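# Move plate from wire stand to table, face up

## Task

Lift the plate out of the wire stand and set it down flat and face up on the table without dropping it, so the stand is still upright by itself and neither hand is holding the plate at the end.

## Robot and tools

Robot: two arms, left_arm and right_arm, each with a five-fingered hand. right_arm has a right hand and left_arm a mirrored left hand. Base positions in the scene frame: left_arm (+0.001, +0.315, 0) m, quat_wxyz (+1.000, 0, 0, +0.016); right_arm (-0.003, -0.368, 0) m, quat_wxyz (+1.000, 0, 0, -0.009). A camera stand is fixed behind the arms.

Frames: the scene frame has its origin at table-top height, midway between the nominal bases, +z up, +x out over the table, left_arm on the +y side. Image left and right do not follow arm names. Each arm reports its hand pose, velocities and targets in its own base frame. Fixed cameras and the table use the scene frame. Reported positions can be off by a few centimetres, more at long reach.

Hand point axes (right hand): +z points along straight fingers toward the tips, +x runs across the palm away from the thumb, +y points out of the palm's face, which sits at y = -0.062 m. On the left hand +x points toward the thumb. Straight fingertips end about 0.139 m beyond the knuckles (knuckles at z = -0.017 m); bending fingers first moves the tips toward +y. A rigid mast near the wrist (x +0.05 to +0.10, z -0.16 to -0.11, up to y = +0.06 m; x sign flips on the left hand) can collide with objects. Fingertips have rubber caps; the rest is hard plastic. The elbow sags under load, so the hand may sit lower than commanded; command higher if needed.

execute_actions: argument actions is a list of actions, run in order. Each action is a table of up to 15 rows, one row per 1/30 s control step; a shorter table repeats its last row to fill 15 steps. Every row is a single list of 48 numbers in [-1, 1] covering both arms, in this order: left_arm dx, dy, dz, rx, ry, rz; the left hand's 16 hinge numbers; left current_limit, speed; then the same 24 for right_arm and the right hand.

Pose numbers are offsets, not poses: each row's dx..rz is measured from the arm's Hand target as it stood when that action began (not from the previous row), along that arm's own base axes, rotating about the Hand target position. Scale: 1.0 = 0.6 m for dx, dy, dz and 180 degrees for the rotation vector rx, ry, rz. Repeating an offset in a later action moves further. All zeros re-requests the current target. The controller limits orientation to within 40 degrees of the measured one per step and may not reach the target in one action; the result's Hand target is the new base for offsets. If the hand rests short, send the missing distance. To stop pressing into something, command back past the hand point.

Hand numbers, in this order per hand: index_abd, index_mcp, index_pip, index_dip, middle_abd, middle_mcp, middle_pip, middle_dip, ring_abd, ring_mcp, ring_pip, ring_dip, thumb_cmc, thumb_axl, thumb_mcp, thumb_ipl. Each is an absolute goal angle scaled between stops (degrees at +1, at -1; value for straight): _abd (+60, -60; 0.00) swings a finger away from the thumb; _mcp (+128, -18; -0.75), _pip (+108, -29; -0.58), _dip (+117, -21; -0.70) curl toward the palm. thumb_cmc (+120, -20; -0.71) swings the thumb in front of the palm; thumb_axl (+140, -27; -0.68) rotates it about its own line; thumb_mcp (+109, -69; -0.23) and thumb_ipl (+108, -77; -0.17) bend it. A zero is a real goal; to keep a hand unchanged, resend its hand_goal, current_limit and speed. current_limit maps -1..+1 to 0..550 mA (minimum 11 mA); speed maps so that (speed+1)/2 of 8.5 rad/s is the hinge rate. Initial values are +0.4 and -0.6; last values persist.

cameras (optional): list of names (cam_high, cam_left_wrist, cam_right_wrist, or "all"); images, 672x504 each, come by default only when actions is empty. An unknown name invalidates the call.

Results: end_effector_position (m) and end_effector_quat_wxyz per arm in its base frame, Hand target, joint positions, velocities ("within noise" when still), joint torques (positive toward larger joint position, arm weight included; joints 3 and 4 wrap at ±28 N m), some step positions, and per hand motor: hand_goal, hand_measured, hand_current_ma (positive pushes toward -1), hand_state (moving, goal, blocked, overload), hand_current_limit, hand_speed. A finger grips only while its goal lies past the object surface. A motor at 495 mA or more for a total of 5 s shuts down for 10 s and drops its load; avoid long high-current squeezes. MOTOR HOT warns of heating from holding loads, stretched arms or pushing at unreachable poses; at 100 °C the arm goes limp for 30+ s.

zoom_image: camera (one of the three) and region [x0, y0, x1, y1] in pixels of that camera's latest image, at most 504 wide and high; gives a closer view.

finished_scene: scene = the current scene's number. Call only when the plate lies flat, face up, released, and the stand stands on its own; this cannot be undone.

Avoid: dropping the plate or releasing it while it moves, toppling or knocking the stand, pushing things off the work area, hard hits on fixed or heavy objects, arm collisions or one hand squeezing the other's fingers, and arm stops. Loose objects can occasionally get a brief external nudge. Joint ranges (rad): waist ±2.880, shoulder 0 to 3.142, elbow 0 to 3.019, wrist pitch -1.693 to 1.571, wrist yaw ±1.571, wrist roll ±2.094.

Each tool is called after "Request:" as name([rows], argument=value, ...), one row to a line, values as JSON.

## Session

Request:
execute_actions(actions=[])

Request:
zoom_image(camera="cam_high", region=[300, 180, 500, 345])

Scene clock: 0.00 s.
left_arm: end_effector_position=(+0.6313, -0.4027, +0.3313) hand_goal=(+0.000, -0.754, -0.576, -0.696, +0.000, -0.754, -0.576, -0.696, +0.000, -0.754, -0.576, -0.696, -0.714, -0.678, -0.226, -0.168) hand_measured=(+0.000, -0.754, -0.576, -0.696, +0.000, -0.754, -0.576, -0.696, +0.000, -0.754, -0.576, -0.696, -0.714, -0.678, -0.226, -0.168) hand_current_ma=(+0, +0, +0, +0, +0, +0, +0, +0, +0, +0, +0, +0, +0, +0, +0, +0) hand_state=(goal, goal, goal, goal, goal, goal, goal, goal, goal, goal, goal, goal, goal, goal, goal, goal) hand_current_limit=0.40 hand_speed=-0.60 end_effector_quat_wxyz=(+0.602, +0.558, +0.342, -0.457) | right_arm: end_effector_position=(+0.4394, +0.0836, +0.3098) hand_goal=(+0.000, -0.754, -0.576, -0.696, +0.000, -0.754, -0.576, -0.696, +0.000, -0.754, -0.576, -0.696, -0.714, -0.678, -0.226, -0.168) hand_measured=(+0.000, -0.754, -0.576, -0.696, +0.000, -0.754, -0.576, -0.696, +0.000, -0.754, -0.576, -0.696, -0.714, -0.678, -0.226, -0.168) hand_current_ma=(+0, +0, +0, +0, +0, +0, +0, +0, +0, +0, +0, +0, +0, +0, +0, +0) hand_state=(goal, goal, goal, goal, goal, goal, goal, goal, goal, goal, goal, goal, goal, goal, goal, goal) hand_current_limit=0.40 hand_speed=-0.60 end_effector_quat_wxyz=(+0.492, +0.002, +0.865, -0.099)
Joint positions: left_arm=[-0.38 1.916 1.361 1.035 1.256 -1.66] | right_arm=[0.105 0.868 0.779 -0.451 0.264 -1.612]
Joint velocities: within noise
Joint torques (N m): no reading
Heat: left arm: hottest elbow 36 °C; right arm: hottest elbow 33 °C.
Hand target: left_arm +0.6359, -0.4046, +0.3325; +0.604, +0.559, +0.339, -0.456 | right_arm +0.4442, +0.0841, +0.3291; +0.506, +0.004, +0.857, -0.097

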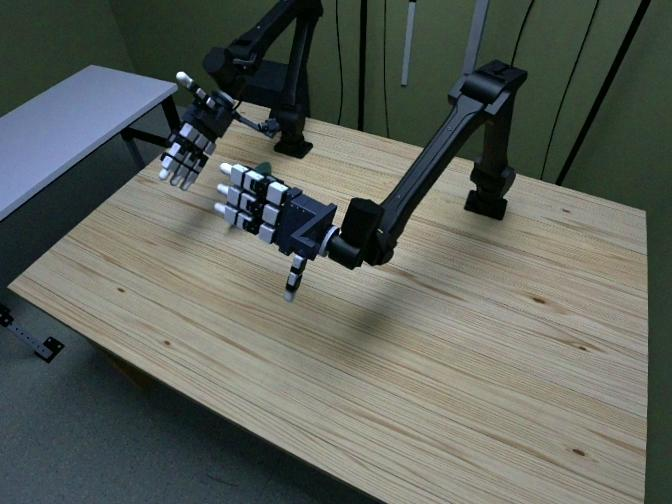

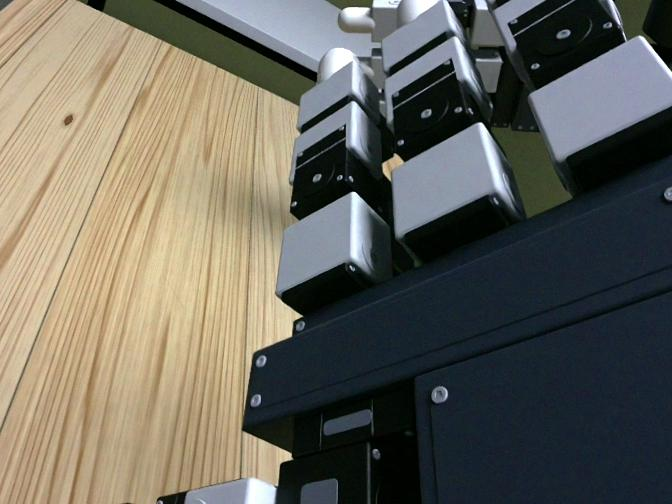

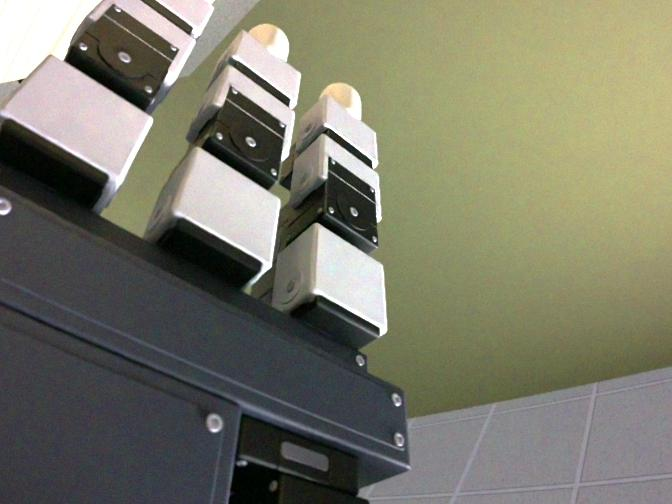

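Scaled by 2.520 from the camera's 672x504 image, which has a finer 960x720 frame.

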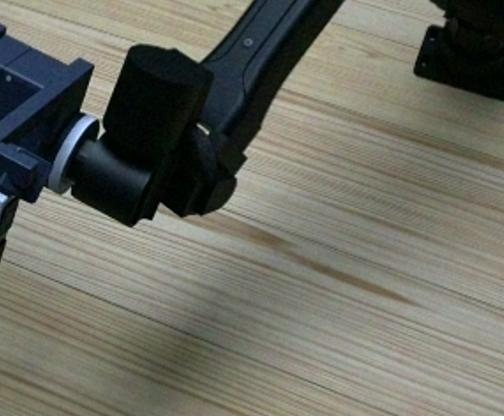

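Request:
execute_actions([
  [[-0.02,0.12,0.03,0,0,0.05,0,-0.754,-0.576,-0.696,0,-0.754,-0.576,-0.696,0,-0.754,-0.576,-0.696,-0.714,-0.678,-0.226,-0.168,0.4,-0.6,0,0,0,0,0,0,0,-0.754,-0.576,-0.696,0,-0.754,-0.576,-0.696,0,-0.754,-0.576,-0.696,-0.714,-0.678,-0.226,-0.168,0.4,-0.6]],
  [[-0.02,0.15,0.02,0,0,0.06,0,-0.754,-0.576,-0.696,0,-0.754,-0.576,-0.696,0,-0.754,-0.576,-0.696,-0.714,-0.678,-0.226,-0.168,0.4,-0.6,0,0,0,0,0,0,0,-0.754,-0.576,-0.696,0,-0.754,-0.576,-0.696,0,-0.754,-0.576,-0.696,-0.714,-0.678,-0.226,-0.168,0.4,-0.6]],
  [[-0.02,0.15,0,0,0,0.06,0,-0.754,-0.576,-0.696,0,-0.754,-0.576,-0.696,0,-0.754,-0.576,-0.696,-0.714,-0.678,-0.226,-0.168,0.4,-0.6,0,0,0,0,0,0,0,-0.754,-0.576,-0.696,0,-0.754,-0.576,-0.696,0,-0.754,-0.576,-0.696,-0.714,-0.678,-0.226,-0.168,0.4,-0.6]],
  [[-0.01,0.15,0,0,0,0.06,0,-0.754,-0.576,-0.696,0,-0.754,-0.576,-0.696,0,-0.754,-0.576,-0.696,-0.714,-0.678,-0.226,-0.168,0.4,-0.6,0,0,0,0,0,0,0,-0.754,-0.576,-0.696,0,-0.754,-0.576,-0.696,0,-0.754,-0.576,-0.696,-0.714,-0.678,-0.226,-0.168,0.4,-0.6]],
], cameras=["cam_high"])

Request:
zoom_image(camera="cam_high", region=[150, 100, 330, 260])

Scene clock: 12.27 s.
left_arm: end_effector_position=(+0.5993, -0.0642, +0.3669) hand_goal=(+0.000, -0.754, -0.576, -0.696, +0.000, -0.754, -0.576, -0.696, +0.000, -0.754, -0.576, -0.696, -0.714, -0.678, -0.226, -0.168) hand_measured=(-0.002, -0.756, -0.576, -0.696, -0.002, -0.758, -0.576, -0.696, -0.002, -0.758, -0.576, -0.696, -0.716, -0.678, -0.226, -0.168) hand_current_ma=(+0, +0, +0, +0, +0, +0, +0, +0, +0, +0, +0, +0, +0, +0, +0, +0) hand_state=(goal, goal, goal, goal, goal, goal, goal, goal, goal, goal, goal, goal, goal, goal, goal, goal) hand_current_limit=0.40 hand_speed=-0.60 end_effector_quat_wxyz=(+0.729, +0.402, +0.512, -0.214) | right_arm: end_effector_position=(+0.4394, +0.0836, +0.3098) hand_goal=(+0.000, -0.754, -0.576, -0.696, +0.000, -0.754, -0.576, -0.696, +0.000, -0.754, -0.576, -0.696, -0.714, -0.678, -0.226, -0.168) hand_measured=(+0.000, -0.754, -0.576, -0.696, +0.000, -0.754, -0.576, -0.696, +0.000, -0.754, -0.576, -0.696, -0.714, -0.678, -0.226, -0.168) hand_current_ma=(+0, +1, -1, +0, +1, +1, -1, +0, +1, +1, -1, +0, +0, +1, +0, +0) hand_state=(goal, goal, goal, goal, goal, goal, goal, goal, goal, goal, goal, goal, goal, goal, goal, goal) hand_current_limit=0.40 hand_speed=-0.60 end_effector_quat_wxyz=(+0.492, +0.002, +0.865, -0.099)
Joint positions: left_arm=[0.055 1.432 0.864 0.85 0.988 -1.429] | right_arm=[0.105 0.868 0.779 -0.451 0.264 -1.612]
Joint torques (N m): left_arm=[1.03 -12.45 9.03 1.29 -0.15 0.14] | right_arm=[-1.96 -5.54 13.45 1.85 0.22 0.16]
Heat: left arm: hottest elbow 37 °C; right arm: hottest elbow 36 °C.
Hand target: left_arm +0.5939, -0.0627, +0.3624; +0.726, +0.403, +0.515, -0.213 | right_arm +0.4442, +0.0841, +0.3291; +0.506, +0.004, +0.857, -0.097
Off the commanded pose: left_arm 0.007 m, 0 deg | right_arm 0.020 m, 2 deg.
Step readings (end_effector_position of left_arm | right_arm):
0: (+0.6313, -0.4027, +0.3313) | (+0.4394, +0.0836, +0.3098)
1: (+0.6315, -0.4026, +0.3314) | (+0.4394, +0.0836, +0.3098)
2: (+0.6336, -0.3999, +0.3317) | (+0.4394, +0.0836, +0.3098)
4: (+0.6327, -0.3914, +0.3290) | (+0.4394, +0.0836, +0.3098)
8: (+0.6263, -0.3631, +0.3307) | (+0.4394, +0.0836, +0.3098)
15: (+0.6257, -0.3373, +0.3607) | (+0.4394, +0.0836, +0.3098)
16: (+0.6251, -0.3367, +0.3623) | (+0.4394, +0.0836, +0.3098)
17: (+0.6258, -0.3315, +0.3619) | (+0.4394, +0.0836, +0.3098)
19: (+0.6210, -0.3190, +0.3558) | (+0.4394, +0.0836, +0.3098)
23: (+0.6162, -0.2763, +0.3506) | (+0.4394, +0.0836, +0.3098)
30: (+0.6162, -0.2450, +0.3709) | (+0.4394, +0.0836, +0.3098)
31: (+0.6156, -0.2447, +0.3716) | (+0.4394, +0.0836, +0.3098)
32: (+0.6155, -0.2406, +0.3707) | (+0.4394, +0.0836, +0.3098)
34: (+0.6113, -0.2279, +0.3643) | (+0.4394, +0.0836, +0.3098)
38: (+0.6058, -0.1834, +0.3565) | (+0.4394, +0.0836, +0.3098)
45: (+0.6051, -0.1553, +0.3684) | (+0.4394, +0.0836, +0.3098)
46: (+0.6048, -0.1549, +0.3686) | (+0.4394, +0.0836, +0.3098)
47: (+0.6047, -0.1516, +0.3675) | (+0.4394, +0.0836, +0.3098)
49: (+0.6027, -0.1376, +0.3634) | (+0.4394, +0.0836, +0.3098)
53: (+0.5998, -0.0898, +0.3598) | (+0.4394, +0.0836, +0.3098)
60: (+0.5994, -0.0640, +0.3669) | (+0.4394, +0.0836, +0.3098)
Images, in order (width x height): cam_high 672x504.

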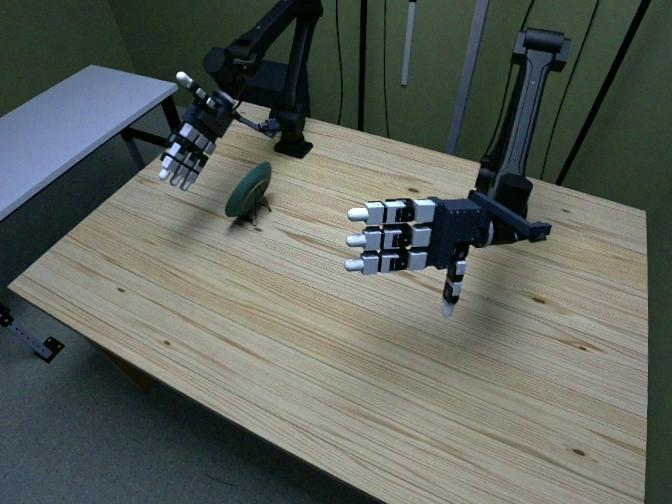

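Scaled by 2.800 from the camera's 672x504 image, which has a finer 960x720 frame.

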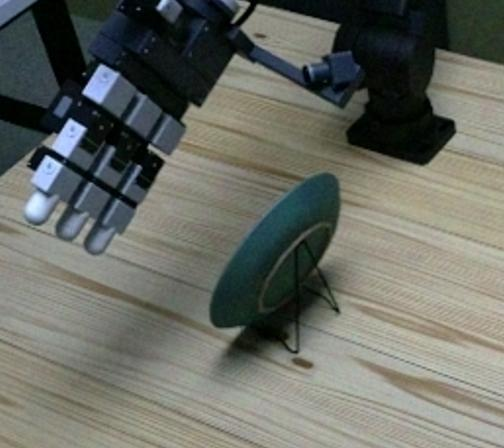

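Request:
execute_actions([
  [[-0.02,0.1,0,0,0,0.04,0,-0.754,-0.576,-0.696,0,-0.754,-0.576,-0.696,0,-0.754,-0.576,-0.696,-0.714,-0.678,-0.226,-0.168,0.4,-0.6,0.02,0,0.06,0,0,0,0,-0.754,-0.576,-0.696,0,-0.754,-0.576,-0.696,0,-0.754,-0.576,-0.696,-0.714,-0.678,-0.226,-0.168,0.4,-0.6]],
  [[-0.02,0.1,0,0,0,0.04,0,-0.754,-0.576,-0.696,0,-0.754,-0.576,-0.696,0,-0.754,-0.576,-0.696,-0.714,-0.678,-0.226,-0.168,0.4,-0.6,0,0,0.05,0.1403,-0.0275,-0.076,0,-0.754,-0.576,-0.696,0,-0.754,-0.576,-0.696,0,-0.754,-0.576,-0.696,-0.714,-0.678,-0.226,-0.168,0.4,-0.6]],
  [[0,0,0,0,0,0,0,-0.754,-0.576,-0.696,0,-0.754,-0.576,-0.696,0,-0.754,-0.576,-0.696,-0.714,-0.678,-0.226,-0.168,0.4,-0.6,0,0,0,0.1403,-0.0275,-0.076,0,-0.754,-0.576,-0.696,0,-0.754,-0.576,-0.696,0,-0.754,-0.576,-0.696,-0.714,-0.678,-0.226,-0.168,0.4,-0.6]],
  [[0,0,0,0,0,0,0,-0.754,-0.576,-0.696,0,-0.754,-0.576,-0.696,0,-0.754,-0.576,-0.696,-0.714,-0.678,-0.226,-0.168,0.4,-0.6,0,0,0,0.1403,-0.0275,-0.076,0,-0.754,-0.576,-0.696,0,-0.754,-0.576,-0.696,0,-0.754,-0.576,-0.696,-0.714,-0.678,-0.226,-0.168,0.4,-0.6]],
], cameras=["cam_high"])

Scene clock: 88.80 s.
left_arm: end_effector_position=(+0.5757, +0.0549, +0.3657) hand_goal=(+0.000, -0.754, -0.576, -0.696, +0.000, -0.754, -0.576, -0.696, +0.000, -0.754, -0.576, -0.696, -0.714, -0.678, -0.226, -0.168) hand_measured=(-0.002, -0.758, -0.576, -0.696, -0.002, -0.758, -0.576, -0.696, -0.002, -0.758, -0.576, -0.696, -0.716, -0.678, -0.226, -0.168) hand_current_ma=(+0, +0, +0, +0, +0, +0, +0, +0, +0, +0, +0, +0, +0, +0, +0, +0) hand_state=(goal, goal, goal, goal, goal, goal, goal, goal, goal, goal, goal, goal, goal, goal, goal, goal) hand_current_limit=0.40 hand_speed=-0.60 end_effector_quat_wxyz=(+0.749, +0.335, +0.558, -0.123) | right_arm: end_effector_position=(+0.4516, +0.0786, +0.3771) hand_goal=(+0.000, -0.754, -0.576, -0.696, +0.000, -0.754, -0.576, -0.696, +0.000, -0.754, -0.576, -0.696, -0.714, -0.678, -0.226, -0.168) hand_measured=(+0.002, -0.760, -0.576, -0.696, +0.002, -0.760, -0.576, -0.696, +0.002, -0.758, -0.576, -0.696, -0.720, -0.678, -0.226, -0.168) hand_current_ma=(+1, -10, -1, +0, +1, -9, -1, +0, +1, -7, -1, +0, -8, +1, +1, +0) hand_state=(goal, goal, goal, goal, goal, goal, goal, goal, goal, goal, goal, goal, goal, goal, goal, goal) hand_current_limit=0.40 hand_speed=-0.60 end_effector_quat_wxyz=(+0.433, +0.591, +0.624, +0.270)
Joint positions: left_arm=[0.248 1.356 0.79 0.825 0.935 -1.404] | right_arm=[0.425 0.919 0.792 -0.464 0.54 0.078]
Joint torques (N m): left_arm=[1.44 -12.04 9.17 1.31 -0.14 0.15] | right_arm=[-0.91 -5.13 14.3 1.11 0.65 0.14]
Heat: left arm: hottest elbow 38 °C; right arm: hottest elbow 43 °C.
Hand target: left_arm +0.5699, +0.0573, +0.3624; +0.747, +0.335, +0.561, -0.120 | right_arm +0.4562, +0.0842, +0.3947; +0.432, +0.596, +0.617, +0.279
Off the commanded pose: left_arm 0.007 m, 1 deg | right_arm 0.019 m, 1 deg.
Step readings (end_effector_position of left_arm | right_arm):
0: (+0.5993, -0.0642, +0.3669) | (+0.4394, +0.0836, +0.3098)
1: (+0.5993, -0.0642, +0.3667) | (+0.4394, +0.0836, +0.3098)
2: (+0.5989, -0.0614, +0.3660) | (+0.4393, +0.0836, +0.3099)
4: (+0.5960, -0.0529, +0.3632) | (+0.4389, +0.0835, +0.3112)
8: (+0.5895, -0.0224, +0.3615) | (+0.4428, +0.0841, +0.3270)
15: (+0.5873, -0.0063, +0.3664) | (+0.4466, +0.0845, +0.3439)
16: (+0.5872, -0.0061, +0.3667) | (+0.4468, +0.0845, +0.3437)
17: (+0.5869, -0.0038, +0.3662) | (+0.4477, +0.0847, +0.3456)
19: (+0.5846, +0.0060, +0.3641) | (+0.4505, +0.0840, +0.3528)
23: (+0.5781, +0.0396, +0.3630) | (+0.4539, +0.0794, +0.3698)
30: (+0.5757, +0.0549, +0.3657) | (+0.4554, +0.0817, +0.3826)
31: (+0.5757, +0.0549, +0.3657) | (+0.4556, +0.0817, +0.3835)
32: (+0.5757, +0.0549, +0.3657) | (+0.4561, +0.0819, +0.3848)
34: (+0.5757, +0.0549, +0.3657) | (+0.4557, +0.0818, +0.3858)
38: (+0.5757, +0.0549, +0.3657) | (+0.4526, +0.0848, +0.3763)
45: (+0.5757, +0.0549, +0.3657) | (+0.4511, +0.0839, +0.3804)
46: (+0.5757, +0.0549, +0.3657) | (+0.4510, +0.0832, +0.3815)
47: (+0.5757, +0.0549, +0.3657) | (+0.4510, +0.0828, +0.3836)
49: (+0.5757, +0.0549, +0.3657) | (+0.4508, +0.0819, +0.3886)
53: (+0.5757, +0.0549, +0.3657) | (+0.4500, +0.0877, +0.3905)
60: (+0.5757, +0.0549, +0.3657) | (+0.4524, +0.0854, +0.3793)
Images, in order (width x height): cam_high 672x504.

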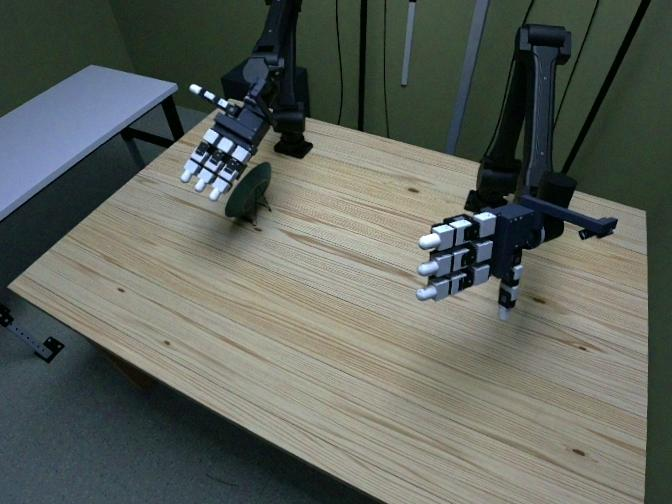

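Request:
execute_actions([
  [[0,0,0,0,0,0,0,-0.754,-0.576,-0.696,0,-0.754,-0.576,-0.696,0,-0.754,-0.576,-0.696,-0.714,-0.678,-0.226,-0.168,0.4,-0.6,0,0,0,0.1403,-0.0275,-0.076,0,-0.754,-0.576,-0.696,0,-0.754,-0.576,-0.696,0,-0.754,-0.576,-0.696,-0.714,-0.678,-0.226,-0.168,0.4,-0.6]],
  [[0,0,0,0,0,0,0,-0.754,-0.576,-0.696,0,-0.754,-0.576,-0.696,0,-0.754,-0.576,-0.696,-0.714,-0.678,-0.226,-0.168,0.4,-0.6,0,0,0,0.1403,-0.0275,-0.076,0,-0.754,-0.576,-0.696,0,-0.754,-0.576,-0.696,0,-0.754,-0.576,-0.696,-0.714,-0.678,-0.226,-0.168,0.4,-0.6]],
  [[0,0,0,0,0,0,0,-0.754,-0.576,-0.696,0,-0.754,-0.576,-0.696,0,-0.754,-0.576,-0.696,-0.714,-0.678,-0.226,-0.168,0.4,-0.6,0,0,0,0.1403,-0.0275,-0.076,0,-0.754,-0.576,-0.696,0,-0.754,-0.576,-0.696,0,-0.754,-0.576,-0.696,-0.714,-0.678,-0.226,-0.168,0.4,-0.6]],
  [[0,0,0,0,0,0,0,-0.754,-0.576,-0.696,0,-0.754,-0.576,-0.696,0,-0.754,-0.576,-0.696,-0.714,-0.678,-0.226,-0.168,0.4,-0.6,-0.06,0.016,-0.01,0.0929,0.058,0.0616,0,-0.754,-0.576,-0.696,0,-0.754,-0.576,-0.696,0,-0.754,-0.576,-0.696,-0.714,-0.678,-0.226,-0.168,0.4,-0.6]],
  [[0,0,0,0,0,0,0,-0.754,-0.576,-0.696,0,-0.754,-0.576,-0.696,0,-0.754,-0.576,-0.696,-0.714,-0.678,-0.226,-0.168,0.4,-0.6,-0.06,0.016,-0.01,0.0929,0.058,0.0616,0,-0.754,-0.576,-0.696,0,-0.754,-0.576,-0.696,0,-0.754,-0.576,-0.696,-0.714,-0.678,-0.226,-0.168,0.4,-0.6]],
], cameras=["cam_high"])

Scene clock: 102.83 s.
left_arm: end_effector_position=(+0.5757, +0.0549, +0.3657) hand_goal=(+0.000, -0.754, -0.576, -0.696, +0.000, -0.754, -0.576, -0.696, +0.000, -0.754, -0.576, -0.696, -0.714, -0.678, -0.226, -0.168) hand_measured=(-0.002, -0.758, -0.576, -0.696, -0.002, -0.758, -0.576, -0.696, -0.002, -0.758, -0.576, -0.696, -0.716, -0.678, -0.226, -0.168) hand_current_ma=(+0, +0, +0, +0, +0, +0, +0, +0, +0, +0, +0, +0, +0, +0, +0, +0) hand_state=(goal, goal, goal, goal, goal, goal, goal, goal, goal, goal, goal, goal, goal, goal, goal, goal) hand_current_limit=0.40 hand_speed=-0.60 end_effector_quat_wxyz=(+0.749, +0.335, +0.558, -0.123) | right_arm: end_effector_position=(+0.3789, +0.1047, +0.3593) hand_goal=(+0.000, -0.754, -0.576, -0.696, +0.000, -0.754, -0.576, -0.696, +0.000, -0.754, -0.576, -0.696, -0.714, -0.678, -0.226, -0.168) hand_measured=(-0.002, -0.750, -0.576, -0.696, -0.002, -0.752, -0.576, -0.696, -0.002, -0.752, -0.576, -0.696, -0.712, -0.678, -0.224, -0.168) hand_current_ma=(-1, +5, +0, +0, -1, +4, +0, +0, -1, +4, +0, +0, +1, +1, +3, +0) hand_state=(goal, goal, goal, goal, goal, goal, goal, goal, goal, goal, goal, goal, goal, goal, goal, goal) hand_current_limit=0.40 hand_speed=-0.60 end_effector_quat_wxyz=(-0.229, +0.913, +0.079, +0.329)
Joint positions: left_arm=[0.248 1.356 0.79 0.825 0.935 -1.404] | right_arm=[0.345 0.979 1.223 -1.021 -0.254 1.851]
Joint torques (N m): left_arm=[1.61 -11.63 9.25 1.31 -0.12 0.16] | right_arm=[-2.78 -5.42 14.94 0.76 -0.29 0.16]
Heat: left arm: hottest elbow 39 °C; right arm: hottest elbow 42 °C.
Hand target: left_arm +0.5699, +0.0573, +0.3624; +0.747, +0.335, +0.561, -0.120 | right_arm +0.3842, +0.1034, +0.3828; -0.235, +0.907, +0.072, +0.342
Off the commanded pose: left_arm 0.007 m, 1 deg | right_arm 0.024 m, 2 deg.
Step readings (end_effector_position of left_arm | right_arm):
0: (+0.5757, +0.0549, +0.3657) | (+0.4516, +0.0785, +0.3771)
1: (+0.5757, +0.0549, +0.3657) | (+0.4515, +0.0781, +0.3772)
2: (+0.5757, +0.0549, +0.3657) | (+0.4508, +0.0767, +0.3768)
4: (+0.5757, +0.0549, +0.3657) | (+0.4492, +0.0773, +0.3737)
8: (+0.5757, +0.0549, +0.3657) | (+0.4488, +0.0867, +0.3614)
15: (+0.5757, +0.0549, +0.3657) | (+0.4505, +0.0822, +0.3647)
16: (+0.5757, +0.0549, +0.3657) | (+0.4502, +0.0810, +0.3671)
17: (+0.5757, +0.0549, +0.3657) | (+0.4497, +0.0803, +0.3690)
19: (+0.5757, +0.0549, +0.3657) | (+0.4492, +0.0789, +0.3713)
23: (+0.5757, +0.0549, +0.3657) | (+0.4513, +0.0841, +0.3718)
30: (+0.5757, +0.0549, +0.3657) | (+0.4521, +0.0819, +0.3745)
31: (+0.5757, +0.0549, +0.3657) | (+0.4517, +0.0813, +0.3750)
32: (+0.5757, +0.0549, +0.3657) | (+0.4511, +0.0803, +0.3747)
34: (+0.5757, +0.0549, +0.3657) | (+0.4509, +0.0795, +0.3745)
38: (+0.5757, +0.0549, +0.3657) | (+0.4538, +0.0818, +0.3777)
45: (+0.5757, +0.0549, +0.3657) | (+0.4510, +0.0830, +0.3819)
46: (+0.5757, +0.0549, +0.3657) | (+0.4507, +0.0841, +0.3806)
47: (+0.5757, +0.0549, +0.3657) | (+0.4509, +0.0894, +0.3751)
49: (+0.5757, +0.0549, +0.3657) | (+0.4448, +0.1002, +0.3597)
53: (+0.5757, +0.0549, +0.3657) | (+0.4223, +0.1055, +0.3504)
60: (+0.5757, +0.0549, +0.3657) | (+0.4167, +0.0941, +0.3703)
61: (+0.5757, +0.0549, +0.3657) | (+0.4165, +0.0950, +0.3698)
62: (+0.5757, +0.0549, +0.3657) | (+0.4149, +0.1010, +0.3652)
64: (+0.5757, +0.0549, +0.3657) | (+0.4048, +0.1138, +0.3532)
68: (+0.5757, +0.0549, +0.3657) | (+0.3850, +0.1150, +0.3490)
75: (+0.5757, +0.0549, +0.3657) | (+0.3806, +0.1042, +0.3605)
Images, in order (width x height): cam_high 672x504.

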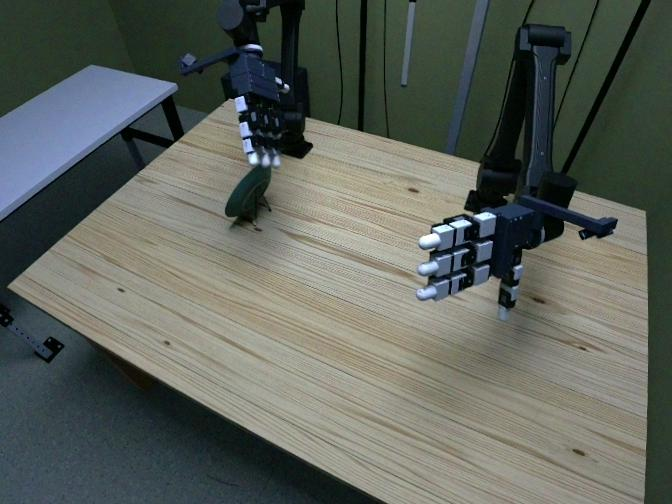

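Request:
execute_actions([
  [[0,0,0,0,0,0,0,-0.754,-0.576,-0.696,0,-0.754,-0.576,-0.696,0,-0.754,-0.576,-0.696,-0.714,-0.678,-0.226,-0.168,0.4,-0.6,-0.06,0.016,-0.01,0.0929,0.058,0.0616,0,-0.754,-0.576,-0.696,0,-0.754,-0.576,-0.696,0,-0.754,-0.576,-0.696,-0.714,-0.678,-0.226,-0.168,0.4,-0.6]],
  [[0,0,0,0,0,0,0,-0.754,-0.576,-0.696,0,-0.754,-0.576,-0.696,0,-0.754,-0.576,-0.696,-0.714,-0.678,-0.226,-0.168,0.4,-0.6,-0.06,0.016,-0.01,0.0929,0.058,0.0616,0,-0.068,-0.576,-0.696,0,-0.068,-0.576,-0.696,0,-0.068,-0.576,-0.696,0.571,-0.678,-0.226,-0.168,0.4,-0.4]],
  [[0,0,0,0,0,0,0,-0.754,-0.576,-0.696,0,-0.754,-0.576,-0.696,0,-0.754,-0.576,-0.696,-0.714,-0.678,-0.226,-0.168,0.4,-0.6,0,0,0,0,0,0,0,-0.068,-0.576,-0.696,0,-0.068,-0.576,-0.696,0,-0.068,-0.576,-0.696,0.571,-0.678,-0.226,-0.168,0.4,-0.4]],
], cameras=["cam_high", "cam_right_wrist"])

Request:
zoom_image(camera="cam_high", region=[170, 60, 330, 240])

Scene clock: 113.23 s.
left_arm: end_effector_position=(+0.5757, +0.0549, +0.3657) hand_goal=(+0.000, -0.754, -0.576, -0.696, +0.000, -0.754, -0.576, -0.696, +0.000, -0.754, -0.576, -0.696, -0.714, -0.678, -0.226, -0.168) hand_measured=(-0.002, -0.758, -0.576, -0.696, -0.002, -0.758, -0.576, -0.696, -0.002, -0.758, -0.576, -0.696, -0.716, -0.678, -0.226, -0.168) hand_current_ma=(+0, +0, +0, +0, +0, +0, +0, +0, +0, +0, +0, +0, +0, +0, +0, +0) hand_state=(goal, goal, goal, goal, goal, goal, goal, goal, goal, goal, goal, goal, goal, goal, goal, goal) hand_current_limit=0.40 hand_speed=-0.60 end_effector_quat_wxyz=(+0.749, +0.335, +0.558, -0.123) | right_arm: end_effector_position=(+0.3023, +0.1253, +0.3527) hand_goal=(+0.000, -0.068, -0.576, -0.696, +0.000, -0.068, -0.576, -0.696, +0.000, -0.068, -0.576, -0.696, +0.570, -0.678, -0.226, -0.168) hand_measured=(-0.002, -0.066, -0.576, -0.696, -0.002, -0.066, -0.576, -0.696, -0.002, -0.066, -0.576, -0.696, +0.566, -0.678, -0.224, -0.168) hand_current_ma=(-1, +3, +0, +0, -1, +3, +0, +0, -1, +2, +0, +0, -7, +1, +4, +0) hand_state=(goal, goal, goal, goal, goal, goal, goal, goal, goal, goal, goal, goal, goal, goal, goal, goal) hand_current_limit=0.40 hand_speed=-0.40 end_effector_quat_wxyz=(-0.553, +0.821, +0.089, +0.115)
Joint positions: left_arm=[0.248 1.356 0.79 0.825 0.935 -1.404] | right_arm=[-0.011 1.058 1.258 -1.556 -1.191 1.489]
Joint torques (N m): left_arm=[1.55 -12.04 9.21 1.33 -0.12 0.16] | right_arm=[-2.55 -5.54 14.02 0.06 -1.1 -0.12]
Heat: left arm: hottest elbow 39 °C; right arm: hottest elbow 43 °C.
Hand target: left_arm +0.5699, +0.0573, +0.3624; +0.747, +0.335, +0.561, -0.120 | right_arm +0.3122, +0.1225, +0.3708; -0.552, +0.818, +0.099, +0.131
Off the commanded pose: left_arm 0.007 m, 1 deg | right_arm 0.021 m, 2 deg.
Step readings (end_effector_position of left_arm | right_arm):
0: (+0.5757, +0.0549, +0.3657) | (+0.3789, +0.1046, +0.3592)
1: (+0.5757, +0.0549, +0.3657) | (+0.3783, +0.1062, +0.3589)
2: (+0.5757, +0.0549, +0.3657) | (+0.3744, +0.1138, +0.3565)
4: (+0.5757, +0.0549, +0.3657) | (+0.3626, +0.1259, +0.3522)
8: (+0.5757, +0.0549, +0.3657) | (+0.3475, +0.1222, +0.3514)
15: (+0.5757, +0.0549, +0.3657) | (+0.3405, +0.1152, +0.3530)
16: (+0.5757, +0.0549, +0.3657) | (+0.3393, +0.1169, +0.3537)
17: (+0.5757, +0.0549, +0.3657) | (+0.3335, +0.1242, +0.3560)
19: (+0.5757, +0.0549, +0.3657) | (+0.3192, +0.1347, +0.3620)
23: (+0.5757, +0.0549, +0.3657) | (+0.3054, +0.1290, +0.3670)
30: (+0.5757, +0.0549, +0.3657) | (+0.3016, +0.1254, +0.3499)
31: (+0.5757, +0.0549, +0.3657) | (+0.3017, +0.1254, +0.3484)
32: (+0.5757, +0.0549, +0.3657) | (+0.3019, +0.1254, +0.3471)
34: (+0.5757, +0.0549, +0.3657) | (+0.3020, +0.1253, +0.3468)
38: (+0.5757, +0.0549, +0.3657) | (+0.3017, +0.1255, +0.3507)
45: (+0.5757, +0.0549, +0.3657) | (+0.3015, +0.1255, +0.3535)
Images, in order (width x height): cam_high 672x504, cam_right_wrist 672x504.

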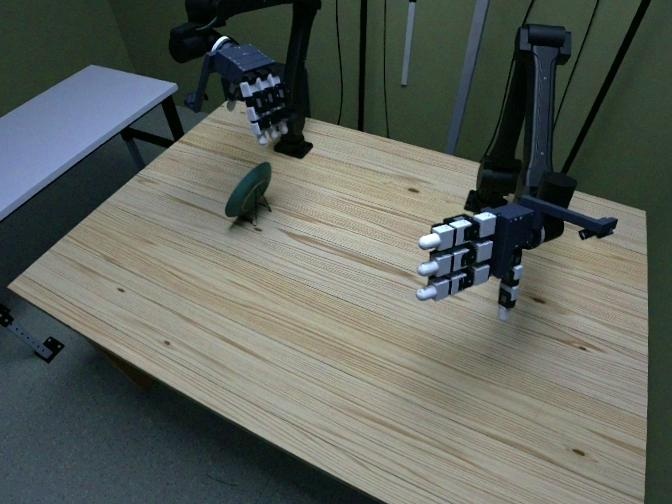

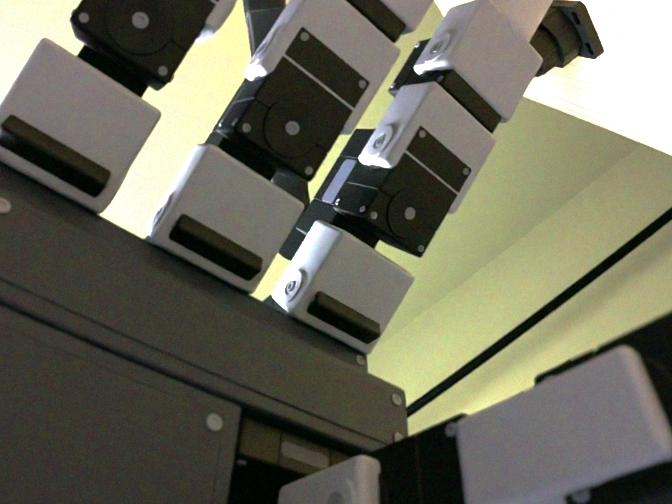

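Scaled by 2.800 from the camera's 672x504 image, which has a finer 960x720 frame.

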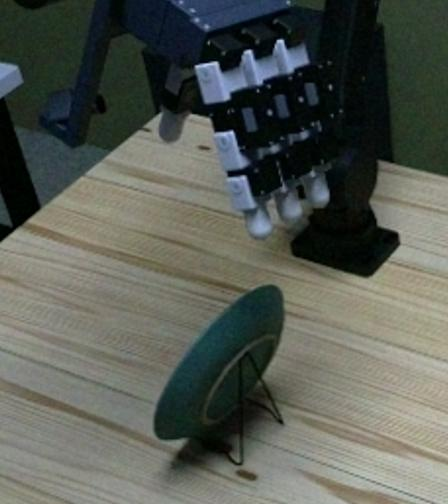

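Request:
zoom_image(camera="cam_high", region=[205, 145, 295, 245])

Scaled by 5.040 from the camera's 672x504 image, which has a finer 960x720 frame.

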